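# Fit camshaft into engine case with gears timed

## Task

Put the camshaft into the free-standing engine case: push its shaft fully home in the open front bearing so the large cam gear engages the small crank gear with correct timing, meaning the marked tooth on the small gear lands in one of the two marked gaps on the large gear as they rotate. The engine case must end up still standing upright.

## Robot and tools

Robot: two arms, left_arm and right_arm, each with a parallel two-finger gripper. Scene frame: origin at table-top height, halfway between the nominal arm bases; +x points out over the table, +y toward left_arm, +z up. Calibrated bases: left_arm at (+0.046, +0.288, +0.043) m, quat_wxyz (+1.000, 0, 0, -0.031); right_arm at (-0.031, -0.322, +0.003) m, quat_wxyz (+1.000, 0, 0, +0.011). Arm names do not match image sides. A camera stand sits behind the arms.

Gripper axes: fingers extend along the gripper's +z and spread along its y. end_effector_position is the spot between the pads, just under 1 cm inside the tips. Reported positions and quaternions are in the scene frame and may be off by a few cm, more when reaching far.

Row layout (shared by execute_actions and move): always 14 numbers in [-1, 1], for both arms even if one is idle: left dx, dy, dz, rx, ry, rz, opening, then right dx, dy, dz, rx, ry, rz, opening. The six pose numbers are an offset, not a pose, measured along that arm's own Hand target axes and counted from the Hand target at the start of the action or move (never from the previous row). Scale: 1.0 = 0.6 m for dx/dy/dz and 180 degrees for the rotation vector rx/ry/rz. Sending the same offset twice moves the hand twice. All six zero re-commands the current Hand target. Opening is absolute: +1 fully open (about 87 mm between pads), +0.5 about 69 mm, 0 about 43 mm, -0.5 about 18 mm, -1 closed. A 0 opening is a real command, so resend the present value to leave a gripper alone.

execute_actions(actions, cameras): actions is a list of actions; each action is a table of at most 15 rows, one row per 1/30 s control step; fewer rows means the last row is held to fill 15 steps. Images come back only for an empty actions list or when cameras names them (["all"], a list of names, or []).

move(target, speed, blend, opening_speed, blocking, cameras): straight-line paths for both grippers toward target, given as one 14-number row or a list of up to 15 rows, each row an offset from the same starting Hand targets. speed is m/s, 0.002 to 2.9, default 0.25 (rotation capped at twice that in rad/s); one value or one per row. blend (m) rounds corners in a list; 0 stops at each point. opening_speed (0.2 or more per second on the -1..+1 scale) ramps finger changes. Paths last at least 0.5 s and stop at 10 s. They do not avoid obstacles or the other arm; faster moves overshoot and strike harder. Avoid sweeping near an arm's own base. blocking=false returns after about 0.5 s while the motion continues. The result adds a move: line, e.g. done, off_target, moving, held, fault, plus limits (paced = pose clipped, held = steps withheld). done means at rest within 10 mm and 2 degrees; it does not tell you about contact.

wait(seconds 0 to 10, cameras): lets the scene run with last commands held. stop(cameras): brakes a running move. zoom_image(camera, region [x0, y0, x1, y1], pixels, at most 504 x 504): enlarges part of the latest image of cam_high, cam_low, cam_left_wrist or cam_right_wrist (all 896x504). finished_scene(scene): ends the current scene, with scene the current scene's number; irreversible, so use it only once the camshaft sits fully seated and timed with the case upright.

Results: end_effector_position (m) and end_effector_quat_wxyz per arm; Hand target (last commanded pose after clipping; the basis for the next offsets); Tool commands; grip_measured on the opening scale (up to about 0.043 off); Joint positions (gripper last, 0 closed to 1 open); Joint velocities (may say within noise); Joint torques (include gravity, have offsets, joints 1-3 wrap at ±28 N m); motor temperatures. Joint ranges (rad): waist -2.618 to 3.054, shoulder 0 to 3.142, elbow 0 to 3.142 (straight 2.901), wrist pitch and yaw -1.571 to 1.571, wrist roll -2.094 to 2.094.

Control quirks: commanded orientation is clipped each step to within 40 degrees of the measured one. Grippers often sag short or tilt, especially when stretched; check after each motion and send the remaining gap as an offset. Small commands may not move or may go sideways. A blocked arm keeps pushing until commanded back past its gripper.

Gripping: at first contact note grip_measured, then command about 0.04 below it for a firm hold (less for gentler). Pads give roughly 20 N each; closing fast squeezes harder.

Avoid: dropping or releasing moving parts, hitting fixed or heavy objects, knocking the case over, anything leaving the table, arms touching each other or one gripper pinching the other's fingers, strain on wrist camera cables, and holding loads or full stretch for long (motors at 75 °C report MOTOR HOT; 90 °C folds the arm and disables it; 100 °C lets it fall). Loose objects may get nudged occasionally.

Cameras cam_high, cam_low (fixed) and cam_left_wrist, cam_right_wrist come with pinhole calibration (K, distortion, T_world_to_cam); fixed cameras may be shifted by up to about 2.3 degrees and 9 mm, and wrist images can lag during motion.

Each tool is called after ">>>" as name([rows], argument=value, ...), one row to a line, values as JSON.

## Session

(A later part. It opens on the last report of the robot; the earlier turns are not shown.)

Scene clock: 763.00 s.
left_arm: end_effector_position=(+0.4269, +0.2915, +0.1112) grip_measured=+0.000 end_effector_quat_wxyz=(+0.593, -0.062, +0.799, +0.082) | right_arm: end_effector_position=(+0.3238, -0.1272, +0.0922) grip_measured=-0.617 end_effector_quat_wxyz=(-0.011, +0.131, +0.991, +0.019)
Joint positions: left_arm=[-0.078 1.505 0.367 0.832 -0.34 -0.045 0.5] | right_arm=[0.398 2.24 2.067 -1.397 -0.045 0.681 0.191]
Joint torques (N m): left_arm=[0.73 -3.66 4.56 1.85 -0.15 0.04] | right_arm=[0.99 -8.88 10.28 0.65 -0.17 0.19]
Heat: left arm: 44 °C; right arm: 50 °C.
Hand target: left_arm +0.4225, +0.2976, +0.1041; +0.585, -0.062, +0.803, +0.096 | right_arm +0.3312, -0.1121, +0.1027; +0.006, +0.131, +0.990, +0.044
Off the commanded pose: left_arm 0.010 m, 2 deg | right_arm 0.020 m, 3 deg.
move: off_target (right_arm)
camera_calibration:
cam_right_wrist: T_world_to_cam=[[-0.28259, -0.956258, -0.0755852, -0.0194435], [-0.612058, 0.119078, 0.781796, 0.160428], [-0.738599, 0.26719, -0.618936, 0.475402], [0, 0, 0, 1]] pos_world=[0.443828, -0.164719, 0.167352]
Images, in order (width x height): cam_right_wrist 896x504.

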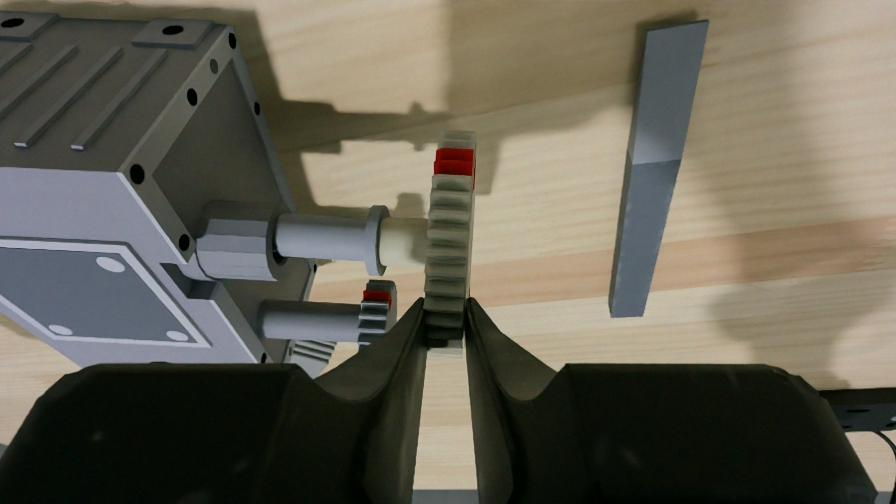

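>>> move([
  [0,0,0,0,0,0,0,0.004,-0.025,-0.003,0,0,0,-0.9],
  [0,0,0,0,0,0,0,0.008,-0.022,-0.003,0,0,0,-0.9],
], speed=0.05, cameras=["cam_right_wrist","cam_low"])

>>> zoom_image(camera="cam_right_wrist", region=[160, 120, 500, 320])

>>> zoom_image(camera="cam_low", region=[370, 245, 420, 280])

Scene clock: 774.23 s.
left_arm: end_effector_position=(+0.4269, +0.2915, +0.1112) grip_measured=+0.000 end_effector_quat_wxyz=(+0.593, -0.062, +0.799, +0.082) | right_arm: end_effector_position=(+0.3211, -0.1291, +0.0876) grip_measured=-0.625 end_effector_quat_wxyz=(-0.013, +0.133, +0.991, +0.021)
Joint positions: left_arm=[-0.078 1.505 0.367 0.832 -0.34 -0.045 0.5] | right_arm=[0.394 2.222 2.019 -1.367 -0.05 0.682 0.187]
Joint torques (N m): left_arm=[0.57 -3.75 4.68 1.79 -0.1 0.11] | right_arm=[-0.01 -11.92 6.11 0.69 -0.12 0]
Heat: left arm: 44 °C; right arm: 51 °C.
Hand target: left_arm +0.4225, +0.2976, +0.1041; +0.585, -0.062, +0.803, +0.096 | right_arm +0.3231, -0.1237, +0.1033; +0.006, +0.130, +0.990, +0.044
Off the commanded pose: left_arm 0.010 m, 2 deg | right_arm 0.017 m, 3 deg.
move: off_target (right_arm)
camera_calibration:
cam_right_wrist: T_world_to_cam=[[-0.286829, -0.95469, -0.0793464, -0.0203865], [-0.609981, 0.11814, 0.78356, 0.161629], [-0.738683, 0.273147, -0.616229, 0.471764], [0, 0, 0, 1]] pos_world=[0.441227, -0.167419, 0.162451]
Images, in order (width x height): cam_low 896x504, cam_right_wrist 896x504.

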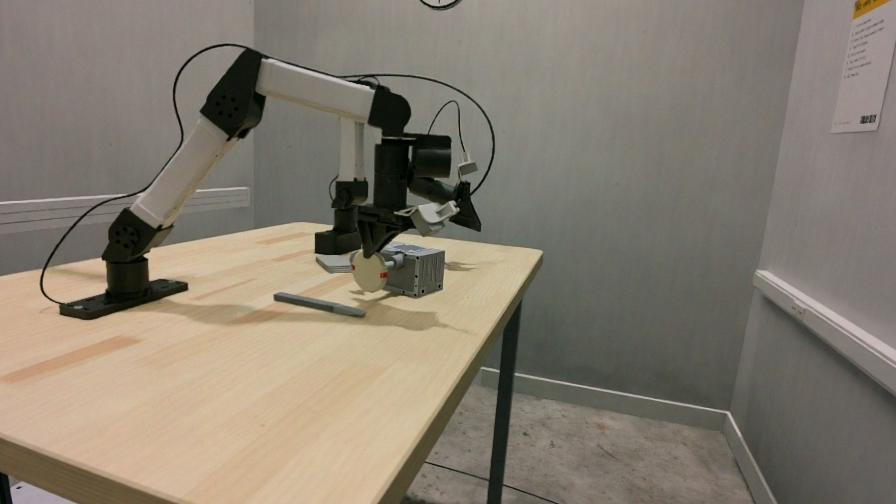

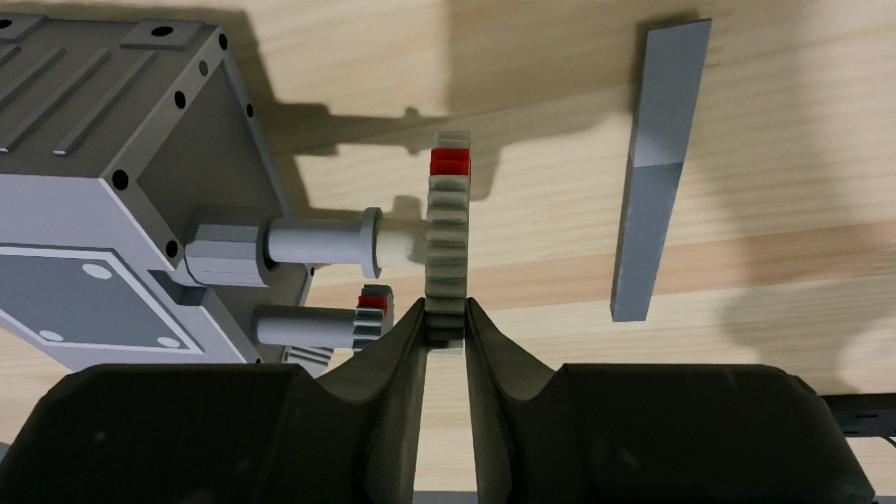

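Scaled by 1.482 from the camera's 896x504 image, which has a finer 1280x720 frame.

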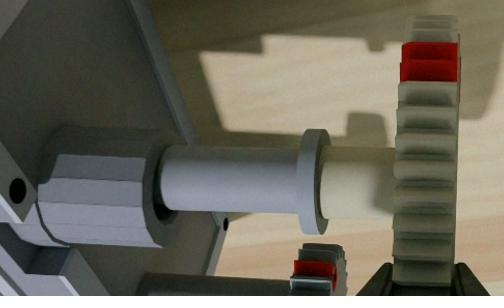

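Scaled by 10.080 from the camera's 896x504 image, which has a finer 1280x720 frame.

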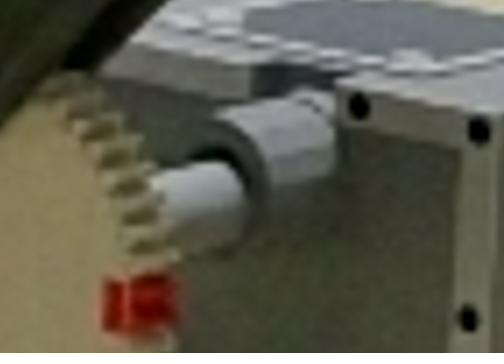

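>>> move(target=[0,0,0,0,0,0,0,0.003,0.0,-0.009,0,0,0,-0.9], speed=0.05, cameras=["cam_right_wrist","cam_low"])

>>> zoom_image(camera="cam_right_wrist", region=[160, 120, 500, 320])

>>> zoom_image(camera="cam_low", region=[370, 245, 420, 280])

Scene clock: 784.03 s.
left_arm: end_effector_position=(+0.4269, +0.2915, +0.1112) grip_measured=+0.000 end_effector_quat_wxyz=(+0.593, -0.062, +0.799, +0.082) | right_arm: end_effector_position=(+0.3211, -0.1291, +0.0880) grip_measured=-0.625 end_effector_quat_wxyz=(-0.012, +0.133, +0.991, +0.022)
Joint positions: left_arm=[-0.078 1.505 0.367 0.832 -0.34 -0.045 0.5] | right_arm=[0.394 2.221 2.019 -1.367 -0.05 0.682 0.187]
Joint torques (N m): left_arm=[0.64 -3.84 4.67 1.78 -0.1 0.05] | right_arm=[0.12 -12.42 6.89 0.5 -0.12 0.02]
Heat: left arm: 44 °C; right arm: 50 °C.
Hand target: left_arm +0.4225, +0.2976, +0.1041; +0.585, -0.062, +0.803, +0.096 | right_arm +0.3212, -0.1237, +0.1087; +0.006, +0.130, +0.990, +0.044
Off the commanded pose: left_arm 0.010 m, 2 deg | right_arm 0.021 m, 3 deg.
move: off_target (right_arm)
camera_calibration:
cam_right_wrist: T_world_to_cam=[[-0.286672, -0.954698, -0.0798109, -0.0204742], [-0.610562, 0.117867, 0.783149, 0.161544], [-0.738264, 0.273237, -0.616691, 0.471868], [0, 0, 0, 1]] pos_world=[0.441126, -0.167519, 0.16285]
Images, in order (width x height): cam_low 896x504, cam_right_wrist 896x504.

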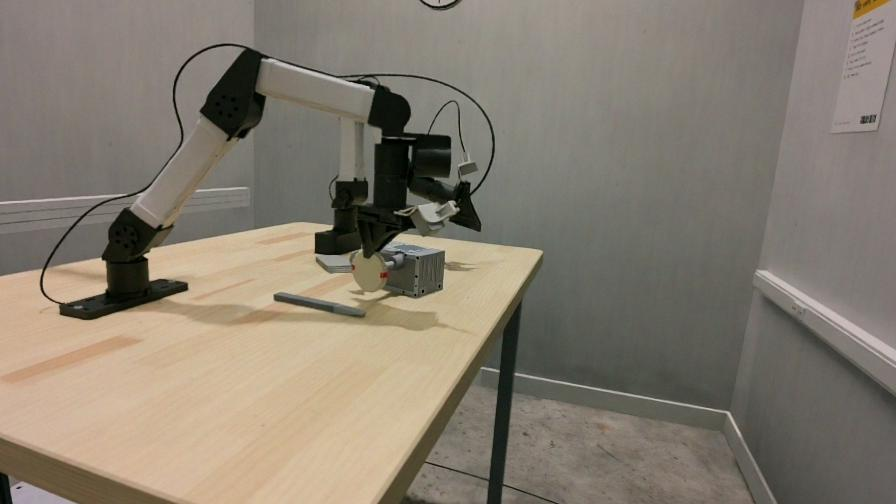

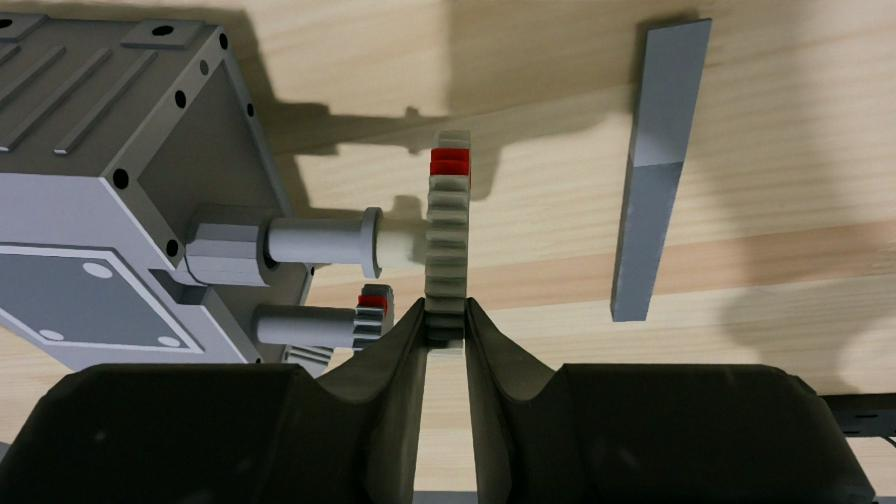

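Scaled by 1.482 from the camera's 896x504 image, which has a finer 1280x720 frame.

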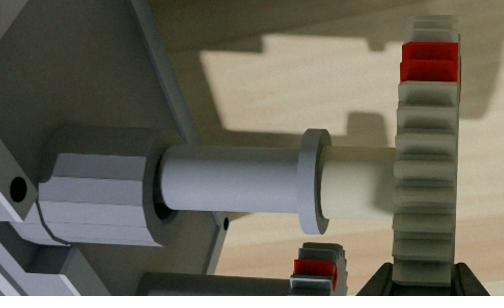

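Scaled by 10.080 from the camera's 896x504 image, which has a finer 1280x720 frame.

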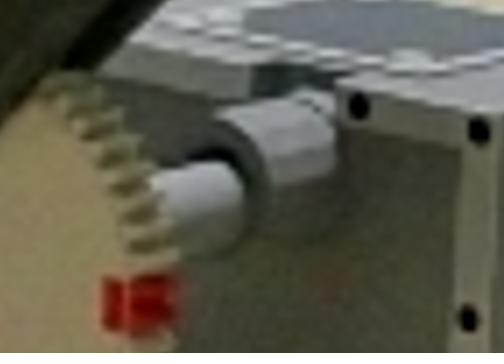

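>>> move(target=[0,0,0,0,0,0,0,0.004,0.0,-0.009,0,0,0,-0.9], speed=0.05, cameras=["cam_right_wrist","cam_low"])

>>> zoom_image(camera="cam_right_wrist", region=[160, 120, 500, 320])

>>> zoom_image(camera="cam_low", region=[370, 245, 420, 280])

Scene clock: 791.37 s.
left_arm: end_effector_position=(+0.4269, +0.2915, +0.1112) grip_measured=+0.000 end_effector_quat_wxyz=(+0.593, -0.062, +0.799, +0.082) | right_arm: end_effector_position=(+0.3212, -0.1291, +0.0906) grip_measured=-0.625 end_effector_quat_wxyz=(-0.010, +0.133, +0.991, +0.023)
Joint positions: left_arm=[-0.078 1.505 0.367 0.832 -0.34 -0.045 0.5] | right_arm=[0.394 2.214 2.019 -1.367 -0.05 0.682 0.187]
Joint torques (N m): left_arm=[0.61 -3.73 4.57 1.78 -0.16 0.07] | right_arm=[0.32 -12.55 7.53 0.34 -0.12 0.05]
Motor temperatures (°C): left_arm=[22 44 32 39 23 22 23] | right_arm=[23 47 49 29 23 24 25]
Heat: left arm: 44 °C; right arm: 49 °C.
Hand target: left_arm +0.4225, +0.2976, +0.1041; +0.585, -0.062, +0.803, +0.096 | right_arm +0.3188, -0.1235, +0.1142; +0.006, +0.130, +0.990, +0.044
Off the commanded pose: left_arm 0.010 m, 2 deg | right_arm 0.024 m, 3 deg.
move: off_target (right_arm)
camera_calibration:
cam_right_wrist: T_world_to_cam=[[-0.286247, -0.954466, -0.0840112, -0.0198753], [-0.615188, 0.115857, 0.779821, 0.160984], [-0.73458, 0.274904, -0.620339, 0.472891], [0, 0, 0, 1]] pos_world=[0.440722, -0.167621, 0.166144]
Images, in order (width x height): cam_low 896x504, cam_right_wrist 896x504.

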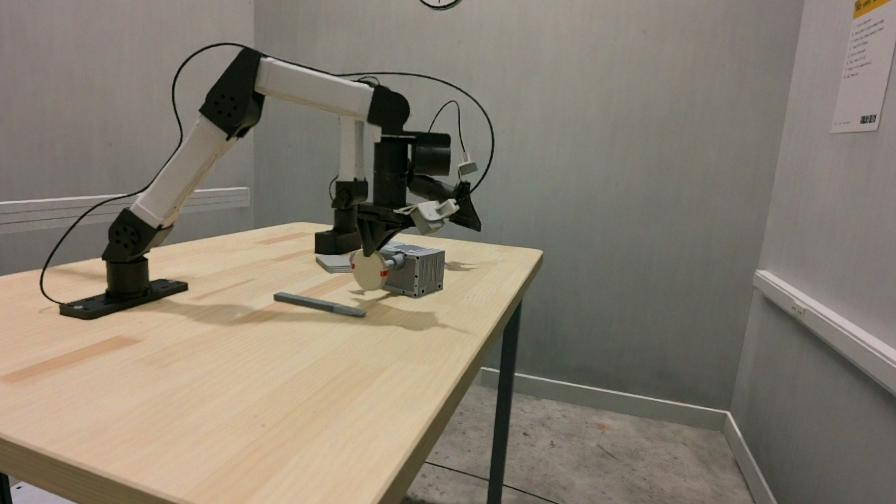

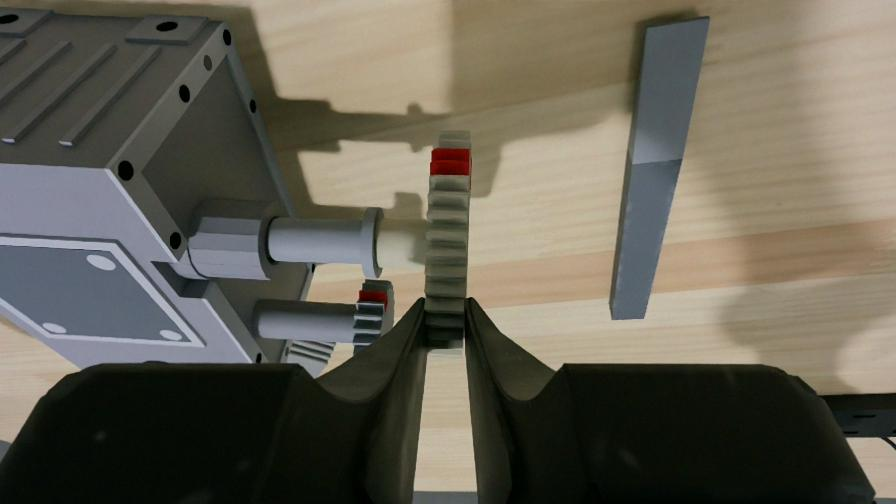

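Scaled by 1.482 from the camera's 896x504 image, which has a finer 1280x720 frame.

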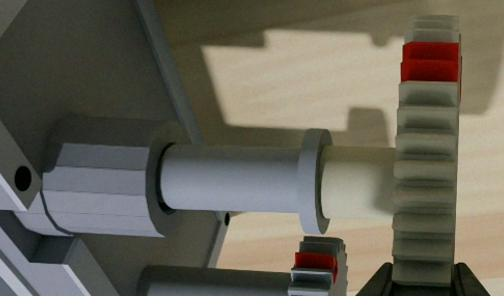

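Scaled by 10.080 from the camera's 896x504 image, which has a finer 1280x720 frame.

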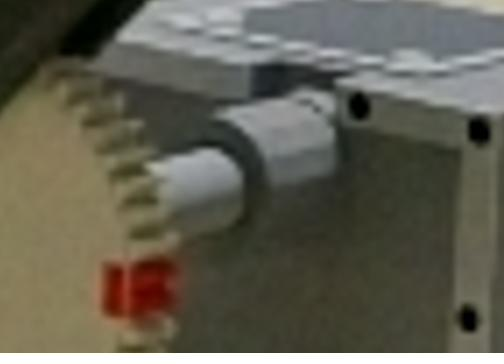

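>>> move(target=[0,0,0,0,0,0,0,0,0.02,0,0,0,0,-0.9], speed=0.04, cameras=["cam_right_wrist","cam_low"])

>>> zoom_image(camera="cam_right_wrist", region=[160, 120, 500, 320])

>>> zoom_image(camera="cam_low", region=[370, 245, 420, 280])

Scene clock: 798.47 s.
left_arm: end_effector_position=(+0.4269, +0.2915, +0.1112) grip_measured=+0.000 end_effector_quat_wxyz=(+0.593, -0.062, +0.799, +0.082) | right_arm: end_effector_position=(+0.3193, -0.1257, +0.0958) grip_measured=-0.620 end_effector_quat_wxyz=(-0.004, +0.132, +0.991, +0.014)
Joint positions: left_arm=[-0.078 1.505 0.367 0.832 -0.34 -0.045 0.5] | right_arm=[0.411 2.214 2.042 -1.39 -0.029 0.697 0.19]
Joint torques (N m): left_arm=[0.73 -3.78 4.57 1.81 -0.13 0.01] | right_arm=[0.64 -9.76 11.33 0.31 -0.32 0.11]
Heat: left arm: 43 °C; right arm: 49 °C.
Hand target: left_arm +0.4225, +0.2976, +0.1041; +0.585, -0.062, +0.803, +0.096 | right_arm +0.3219, -0.1119, +0.1153; +0.006, +0.130, +0.990, +0.044
Off the commanded pose: left_arm 0.010 m, 2 deg | right_arm 0.024 m, 4 deg.
move: off_target (right_arm)
camera_calibration:
cam_right_wrist: T_world_to_cam=[[-0.283882, -0.956414, -0.0684325, -0.0192773], [-0.622149, 0.129419, 0.772127, 0.160067], [-0.729617, 0.261768, -0.631772, 0.471622], [0, 0, 0, 1]] pos_world=[0.438216, -0.162608, 0.173046]
Images, in order (width x height): cam_low 896x504, cam_right_wrist 896x504.

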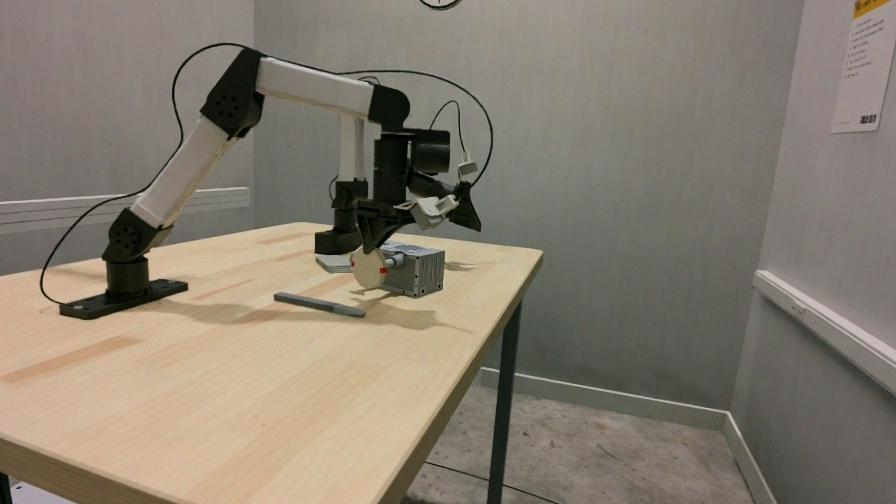

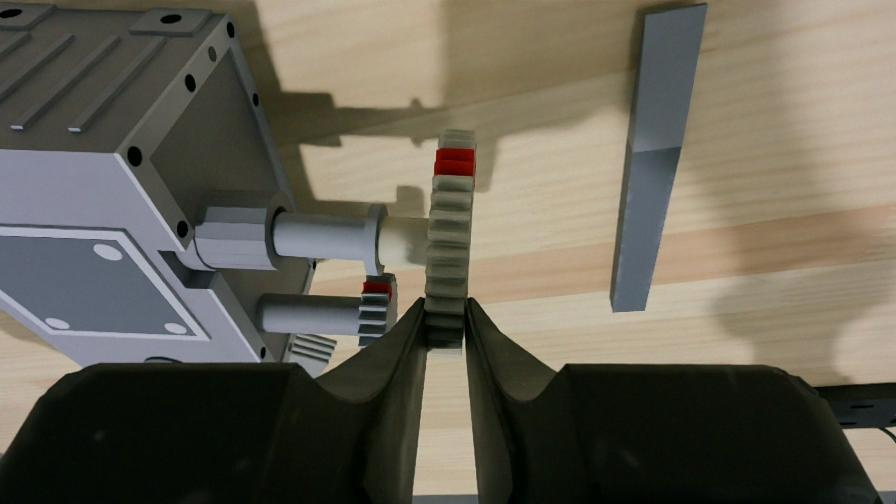

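Scaled by 1.482 from the camera's 896x504 image, which has a finer 1280x720 frame.

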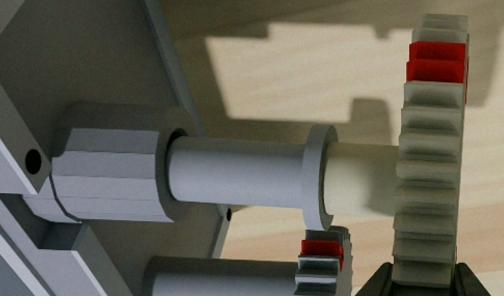

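Scaled by 10.080 from the camera's 896x504 image, which has a finer 1280x720 frame.

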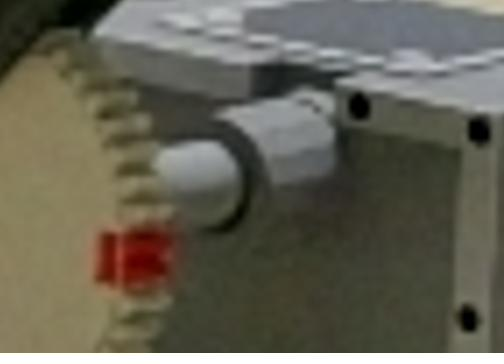

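>>> move(target=[0,0,0,0,0,0,0,0,-0.017,0.015,0,0,0,-0.9], speed=0.05)

>>> move(target=[0,0,0,0,0,0,0,0,0.01,0,0,0,0,-0.9], speed=0.04, cameras=["cam_right_wrist","cam_low"])

>>> zoom_image(camera="cam_right_wrist", region=[160, 120, 500, 320])

>>> zoom_image(camera="cam_low", region=[370, 245, 420, 280])

Scene clock: 807.20 s.
left_arm: end_effector_position=(+0.4269, +0.2915, +0.1112) grip_measured=+0.000 end_effector_quat_wxyz=(+0.593, -0.062, +0.799, +0.082) | right_arm: end_effector_position=(+0.3187, -0.1275, +0.0894) grip_measured=-0.625 end_effector_quat_wxyz=(-0.008, +0.135, +0.991, +0.015)
Joint positions: left_arm=[-0.078 1.505 0.367 0.832 -0.34 -0.045 0.5] | right_arm=[0.405 2.211 2.011 -1.367 -0.034 0.698 0.188]
Joint torques (N m): left_arm=[0.7 -3.63 4.55 1.8 -0.11 0.1] | right_arm=[-0.17 -11.82 6 0.66 -0.27 -0.08]
Heat: left arm: 43 °C; right arm: 50 °C.
Hand target: left_arm +0.4225, +0.2976, +0.1041; +0.585, -0.062, +0.803, +0.096 | right_arm +0.3195, -0.1209, +0.1054; +0.006, +0.130, +0.990, +0.044
Off the commanded pose: left_arm 0.010 m, 2 deg | right_arm 0.017 m, 4 deg.
move: off_target (right_arm)

Scene clock: 807.90 s.
left_arm: end_effector_position=(+0.4269, +0.2915, +0.1112) grip_measured=+0.000 end_effector_quat_wxyz=(+0.593, -0.062, +0.799, +0.082) | right_arm: end_effector_position=(+0.3187, -0.1275, +0.0894) grip_measured=-0.625 end_effector_quat_wxyz=(-0.008, +0.135, +0.991, +0.015)
Joint positions: left_arm=[-0.078 1.505 0.367 0.832 -0.34 -0.045 0.5] | right_arm=[0.405 2.211 2.011 -1.367 -0.034 0.698 0.188]
Joint torques (N m): left_arm=[0.65 -3.69 4.62 1.82 -0.1 0.07] | right_arm=[0.66 -10.55 8.76 0.54 -0.27 0.04]
Heat: left arm: 43 °C; right arm: 50 °C.
Hand target: left_arm +0.4225, +0.2976, +0.1041; +0.585, -0.062, +0.803, +0.096 | right_arm +0.3210, -0.1151, +0.1059; +0.006, +0.130, +0.990, +0.044
Off the commanded pose: left_arm 0.010 m, 2 deg | right_arm 0.021 m, 4 deg.
move: off_target (right_arm)
camera_calibration:
cam_right_wrist: T_world_to_cam=[[-0.290523, -0.954365, -0.0691664, -0.0191378], [-0.615725, 0.131126, 0.776975, 0.162604], [-0.732448, 0.268316, -0.625721, 0.46892], [0, 0, 0, 1]] pos_world=[0.438019, -0.165405, 0.165751]
Images, in order (width x height): cam_low 896x504, cam_right_wrist 896x504.

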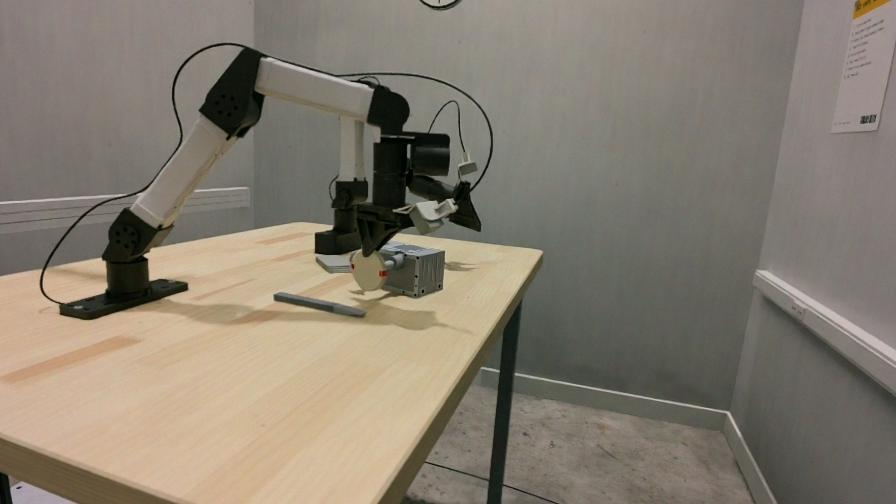

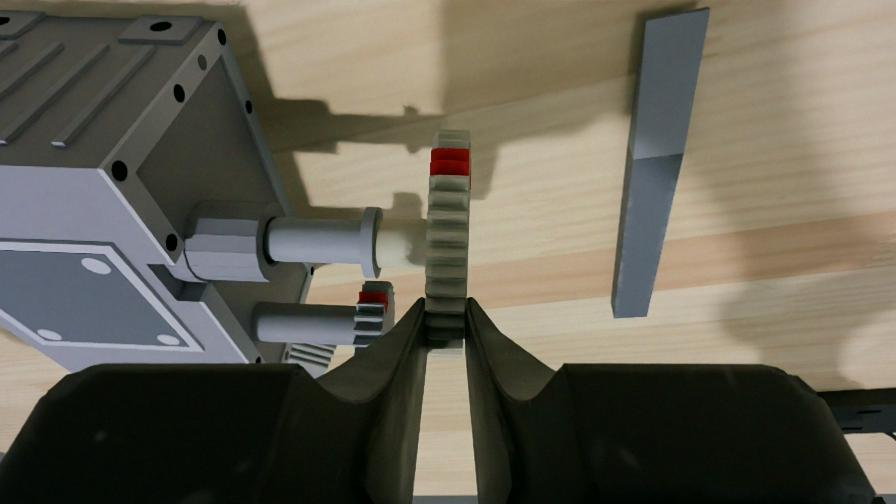

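Scaled by 1.482 from the camera's 896x504 image, which has a finer 1280x720 frame.

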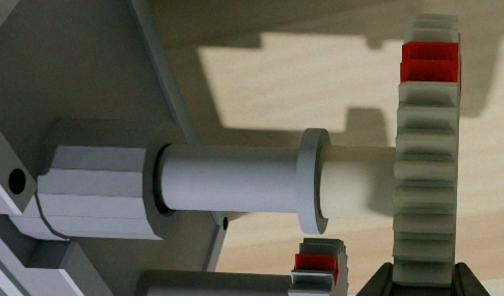

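Scaled by 10.080 from the camera's 896x504 image, which has a finer 1280x720 frame.

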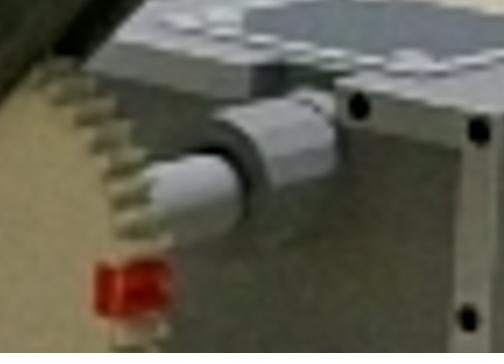

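>>> move(target=[0,0,0,0,0,0,0,0.002,0.012,0.001,0,0,0,-0.9], speed=0.04, cameras=["cam_right_wrist","cam_low"])

>>> zoom_image(camera="cam_right_wrist", region=[160, 120, 500, 320])

>>> zoom_image(camera="cam_low", region=[370, 245, 420, 280])

Scene clock: 816.60 s.
left_arm: end_effector_position=(+0.4269, +0.2915, +0.1112) grip_measured=+0.000 end_effector_quat_wxyz=(+0.593, -0.062, +0.799, +0.082) | right_arm: end_effector_position=(+0.3194, -0.1220, +0.0921) grip_measured=-0.624 end_effector_quat_wxyz=(-0.002, +0.136, +0.991, +0.018)
Joint positions: left_arm=[-0.078 1.505 0.367 0.832 -0.34 -0.045 0.5] | right_arm=[0.417 2.211 2.023 -1.367 -0.032 0.711 0.188]
Joint torques (N m): left_arm=[0.57 -3.62 4.77 1.79 -0.09 0.09] | right_arm=[0.9 -9.18 10.3 0.46 -0.29 0.06]
Heat: left arm: 43 °C; right arm: 50 °C.
Hand target: left_arm +0.4225, +0.2976, +0.1041; +0.585, -0.062, +0.803, +0.096 | right_arm +0.3217, -0.1079, +0.1059; +0.006, +0.130, +0.990, +0.044
Off the commanded pose: left_arm 0.010 m, 2 deg | right_arm 0.020 m, 3 deg.
move: off_target (right_arm)
camera_calibration:
cam_right_wrist: T_world_to_cam=[[-0.290813, -0.953806, -0.0753842, -0.0128214], [-0.624913, 0.129689, 0.769847, 0.163724], [-0.724508, 0.27099, -0.633761, 0.468075], [0, 0, 0, 1]] pos_world=[0.437709, -0.160306, 0.169639]
Images, in order (width x height): cam_low 896x504, cam_right_wrist 896x504.

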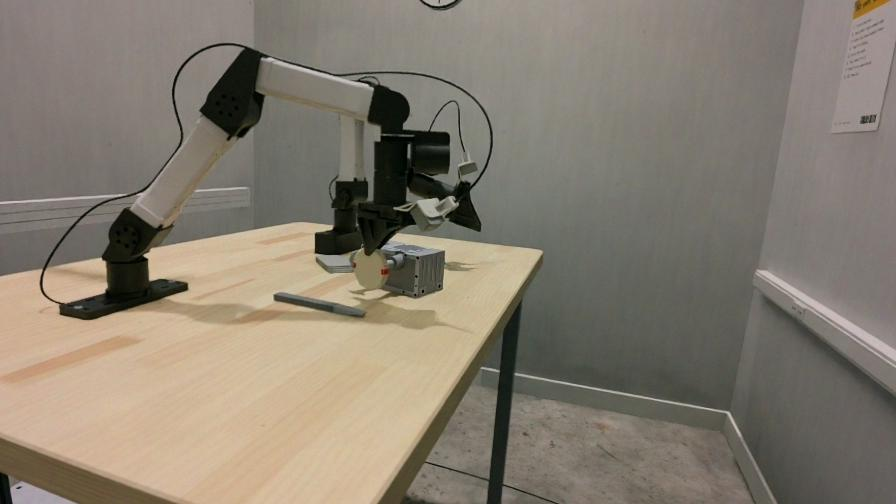

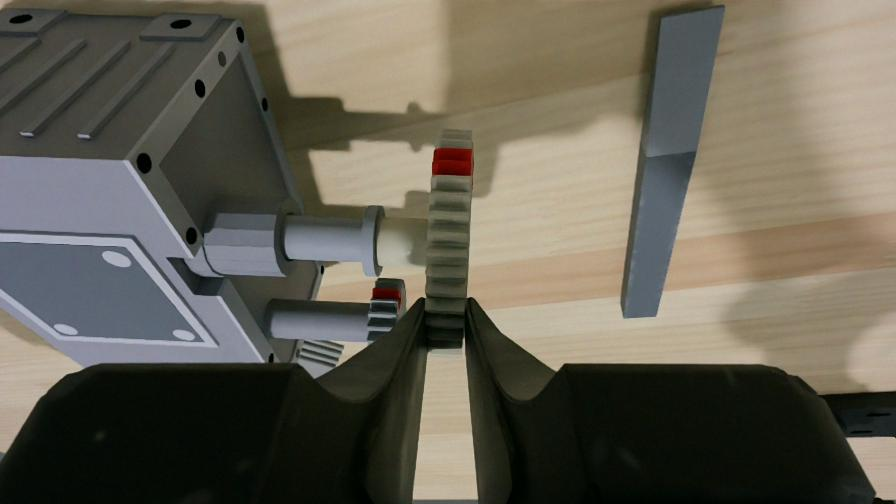

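Scaled by 1.482 from the camera's 896x504 image, which has a finer 1280x720 frame.

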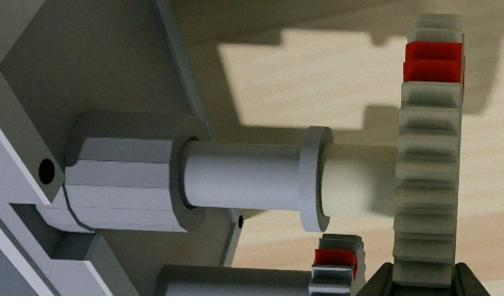

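Scaled by 10.080 from the camera's 896x504 image, which has a finer 1280x720 frame.

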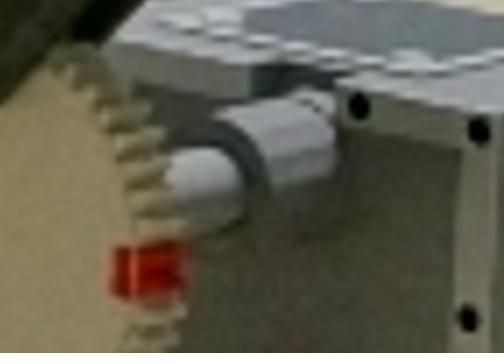

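Thick section is in. Keep going.

>>> move(target=[0,0,0,0,0,0,0,0.0,0.014,0.002,0,0,0,-0.9], speed=0.04, cameras=["cam_right_wrist","cam_low"])

>>> zoom_image(camera="cam_right_wrist", region=[160, 120, 500, 320])

>>> zoom_image(camera="cam_low", region=[370, 245, 420, 280])

Scene clock: 823.50 s.
left_arm: end_effector_position=(+0.4269, +0.2915, +0.1112) grip_measured=+0.000 end_effector_quat_wxyz=(+0.593, -0.062, +0.799, +0.082) | right_arm: end_effector_position=(+0.3231, -0.1132, +0.0916) grip_measured=-0.624 end_effector_quat_wxyz=(+0.001, +0.133, +0.991, +0.020)
Joint positions: left_arm=[-0.078 1.505 0.367 0.832 -0.34 -0.045 0.5] | right_arm=[0.432 2.238 2.066 -1.375 -0.032 0.721 0.188]
Joint torques (N m): left_arm=[0.8 -3.77 4.72 1.82 -0.09 0] | right_arm=[0.85 -9.25 10.4 0.4 -0.28 0.11]
Heat: left arm: 43 °C; right arm: 51 °C.
Hand target: left_arm +0.4225, +0.2976, +0.1041; +0.585, -0.062, +0.803, +0.096 | right_arm +0.3239, -0.0997, +0.1055; +0.006, +0.130, +0.990, +0.044
Off the commanded pose: left_arm 0.010 m, 2 deg | right_arm 0.019 m, 3 deg.
move: off_target (right_arm)
camera_calibration:
cam_right_wrist: T_world_to_cam=[[-0.285519, -0.954991, -0.0804423, -0.00480103], [-0.630563, 0.123986, 0.766171, 0.166774], [-0.721713, 0.26948, -0.637582, 0.467382], [0, 0, 0, 1]] pos_world=[0.441107, -0.151213, 0.169831]
Images, in order (width x height): cam_low 896x504, cam_right_wrist 896x504.

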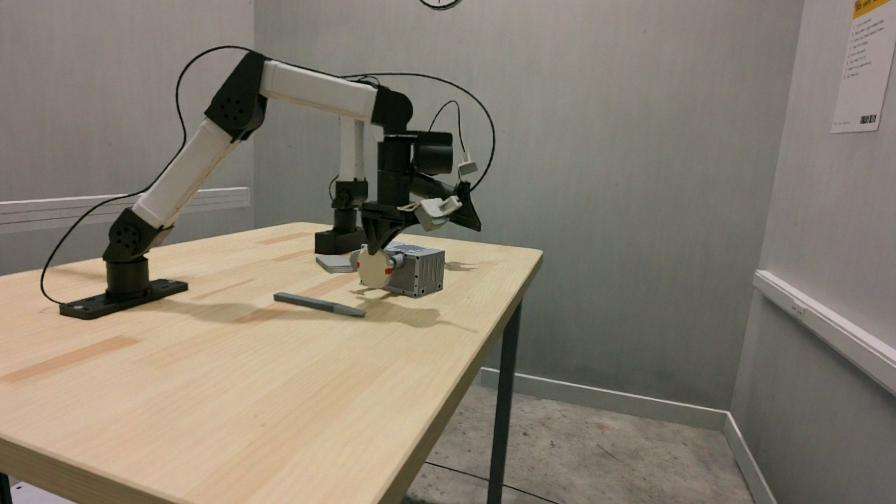

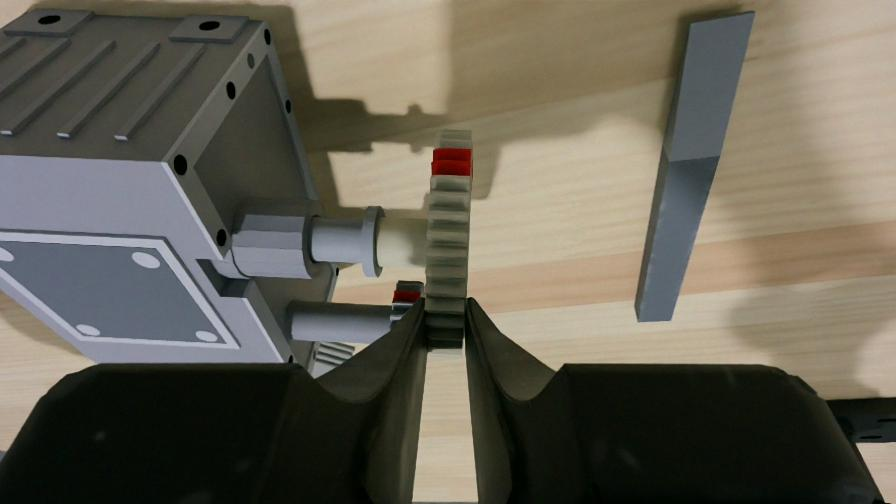

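Scaled by 1.482 from the camera's 896x504 image, which has a finer 1280x720 frame.

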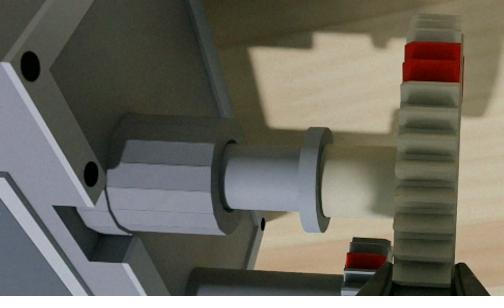

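Scaled by 10.080 from the camera's 896x504 image, which has a finer 1280x720 frame.

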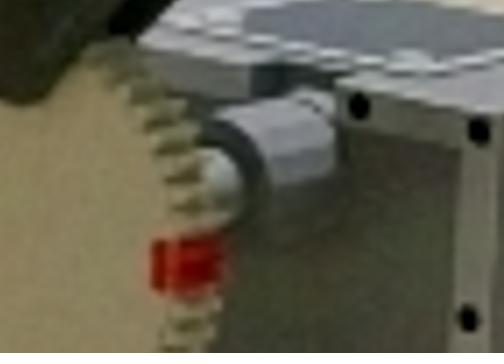

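>>> move(target=[0,0,0,0,0,0,0,0.0,0.012,0.002,0,0,0,-0.9], speed=0.04, cameras=["cam_right_wrist","cam_low"])

>>> zoom_image(camera="cam_right_wrist", region=[230, 150, 520, 320])

>>> zoom_image(camera="cam_low", region=[350, 240, 420, 290])

Scene clock: 837.43 s.
left_arm: end_effector_position=(+0.4270, +0.2915, +0.1112) grip_measured=+0.000 end_effector_quat_wxyz=(+0.593, -0.062, +0.799, +0.082) | right_arm: end_effector_position=(+0.3251, -0.1065, +0.0917) grip_measured=-0.624 end_effector_quat_wxyz=(+0.001, +0.133, +0.991, +0.020)
Joint positions: left_arm=[-0.078 1.505 0.367 0.833 -0.34 -0.045 0.5] | right_arm=[0.443 2.263 2.107 -1.391 -0.032 0.733 0.188]
Joint torques (N m): left_arm=[0.69 -3.86 4.57 1.81 -0.11 0.06] | right_arm=[0.91 -9.31 10.28 0.42 -0.27 0.11]
Heat: left arm: 42 °C; right arm: 50 °C.
Hand target: left_arm +0.4225, +0.2976, +0.1041; +0.585, -0.062, +0.803, +0.096 | right_arm +0.3259, -0.0928, +0.1049; +0.006, +0.131, +0.990, +0.044
Off the commanded pose: left_arm 0.010 m, 2 deg | right_arm 0.019 m, 3 deg.
move: off_target (right_arm)
camera_calibration:
cam_right_wrist: T_world_to_cam=[[-0.286254, -0.954755, -0.0806315, 0.00246536], [-0.630345, 0.124273, 0.766304, 0.167139], [-0.721612, 0.270183, -0.637399, 0.467073], [0, 0, 0, 1]] pos_world=[0.443106, -0.144612, 0.169831]
Images, in order (width x height): cam_low 896x504, cam_right_wrist 896x504.

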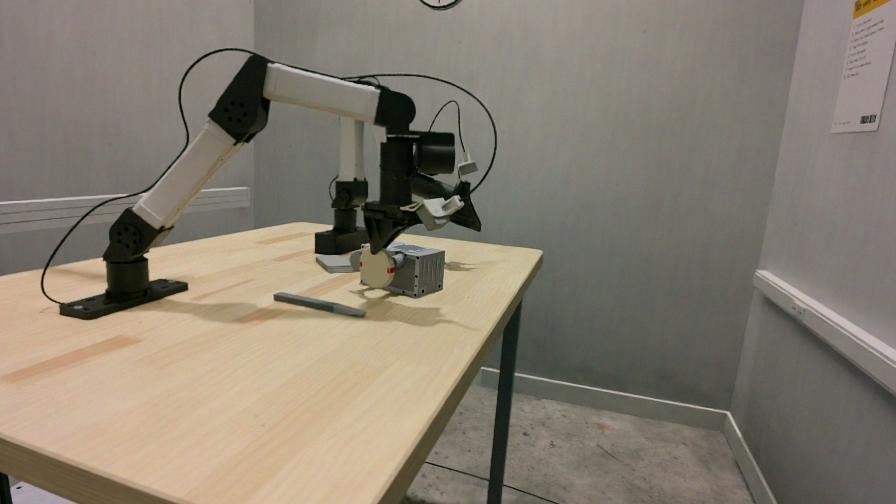

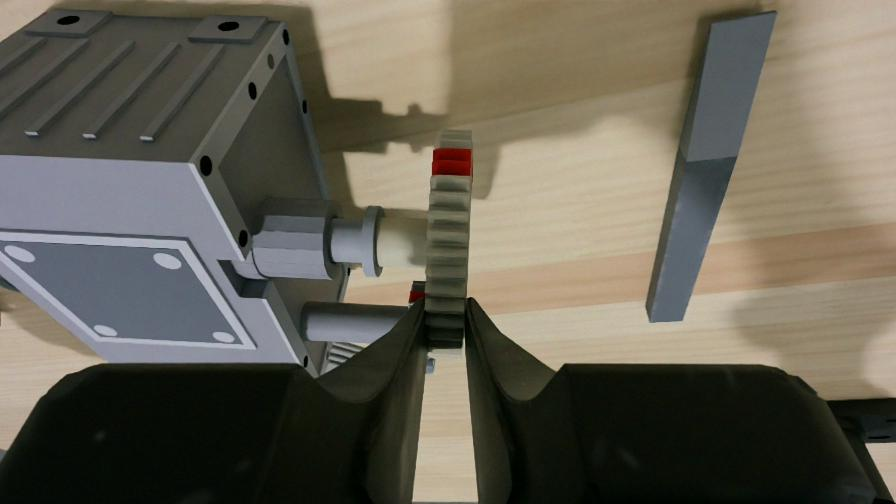

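Scaled by 1.738 from the camera's 896x504 image, which has a finer 1280x720 frame.

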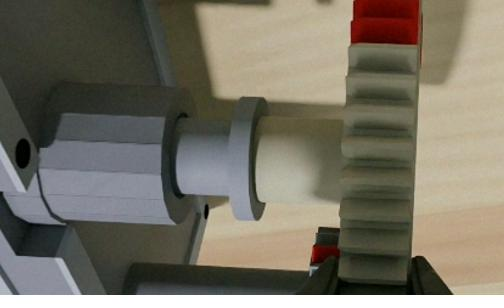

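Scaled by 7.200 from the camera's 896x504 image, which has a finer 1280x720 frame.

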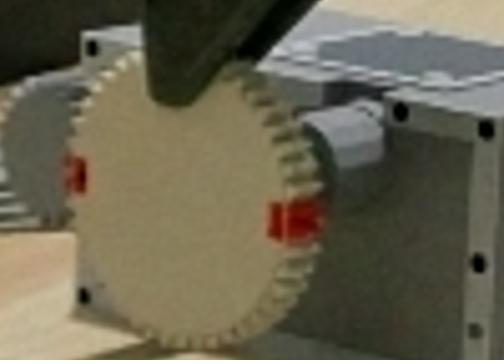

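>>> zoom_image(camera="cam_right_wrist", region=[390, 260, 490, 370])

>>> zoom_image(camera="cam_low", region=[345, 245, 380, 280])

Scaled by 4.582 from the camera's 896x504 image, which has a finer 1280x720 frame.

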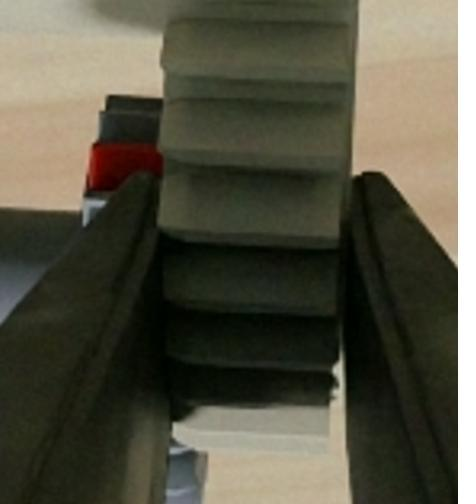

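Scaled by 14.400 from the camera's 896x504 image, which has a finer 1280x720 frame.

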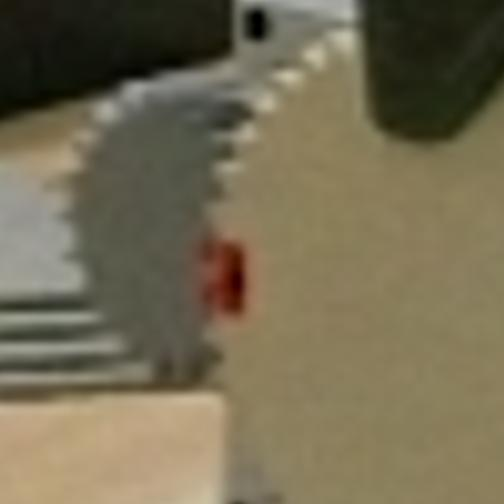

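>>> move(target=[0,0,0,0,0,0,0,0.0,0.01,0.002,0,0,0,-0.9], speed=0.03, cameras=["cam_right_wrist","cam_low"])

>>> zoom_image(camera="cam_right_wrist", region=[230, 150, 520, 370])

>>> zoom_image(camera="cam_low", region=[345, 245, 380, 280])

Scene clock: 850.80 s.
left_arm: end_effector_position=(+0.4270, +0.2915, +0.1112) grip_measured=+0.000 end_effector_quat_wxyz=(+0.593, -0.062, +0.799, +0.082) | right_arm: end_effector_position=(+0.3262, -0.1037, +0.0919) grip_measured=-0.624 end_effector_quat_wxyz=(-0.001, +0.134, +0.991, +0.017)
Joint positions: left_arm=[-0.078 1.505 0.367 0.833 -0.34 -0.045 0.5] | right_arm=[0.449 2.283 2.142 -1.412 -0.029 0.739 0.188]
Joint torques (N m): left_arm=[0.57 -3.75 4.83 1.81 -0.09 0.08] | right_arm=[1.29 -9.29 10.25 0.52 -0.29 0.15]
Heat: left arm: 42 °C; right arm: 52 °C.
Hand target: left_arm +0.4225, +0.2976, +0.1041; +0.585, -0.062, +0.803, +0.096 | right_arm +0.3274, -0.0868, +0.1042; +0.006, +0.130, +0.990, +0.044
Off the commanded pose: left_arm 0.010 m, 2 deg | right_arm 0.021 m, 3 deg.
move: off_target (right_arm)
camera_calibration:
cam_right_wrist: T_world_to_cam=[[-0.287417, -0.954889, -0.074691, 0.00531304], [-0.626649, 0.128496, 0.768635, 0.166269], [-0.724363, 0.267724, -0.635313, 0.467708], [0, 0, 0, 1]] pos_world=[0.444509, -0.141508, 0.169738]
Images, in order (width x height): cam_low 896x504, cam_right_wrist 896x504.

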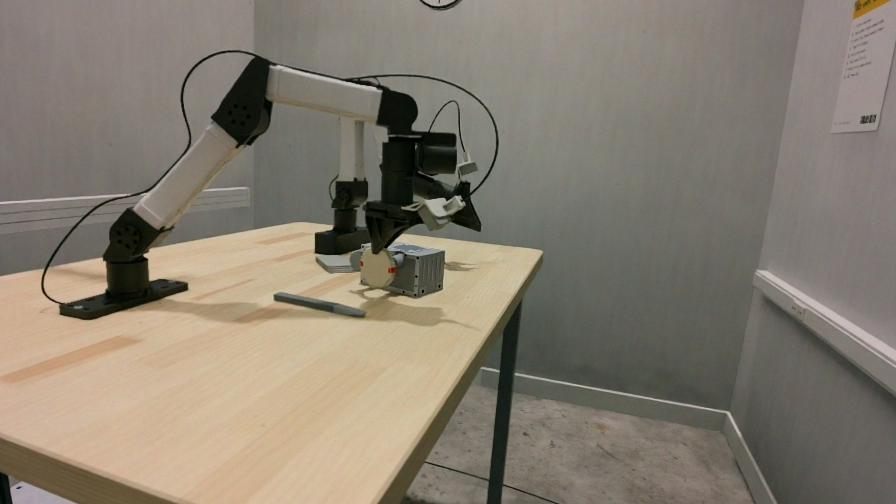

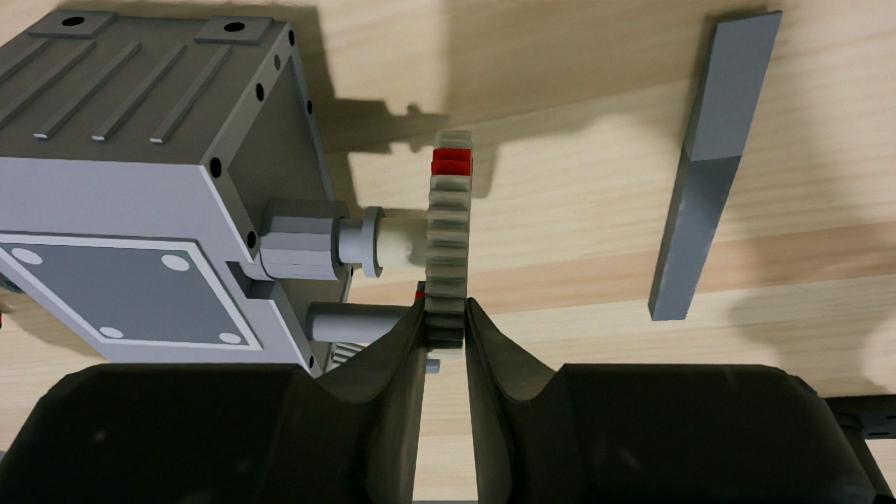

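Scaled by 1.738 from the camera's 896x504 image, which has a finer 1280x720 frame.

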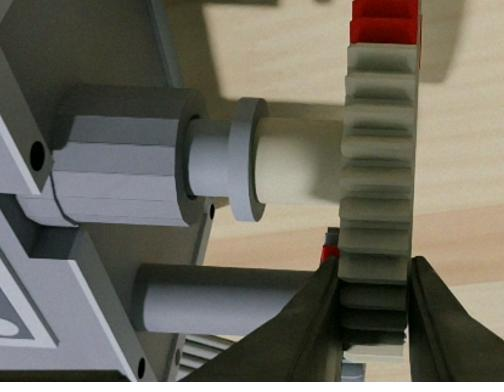

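Scaled by 14.400 from the camera's 896x504 image, which has a finer 1280x720 frame.

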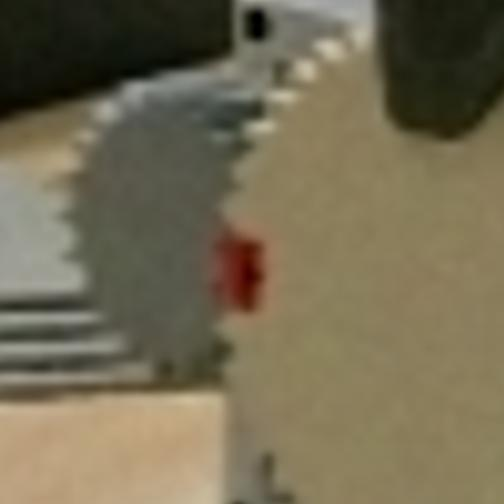

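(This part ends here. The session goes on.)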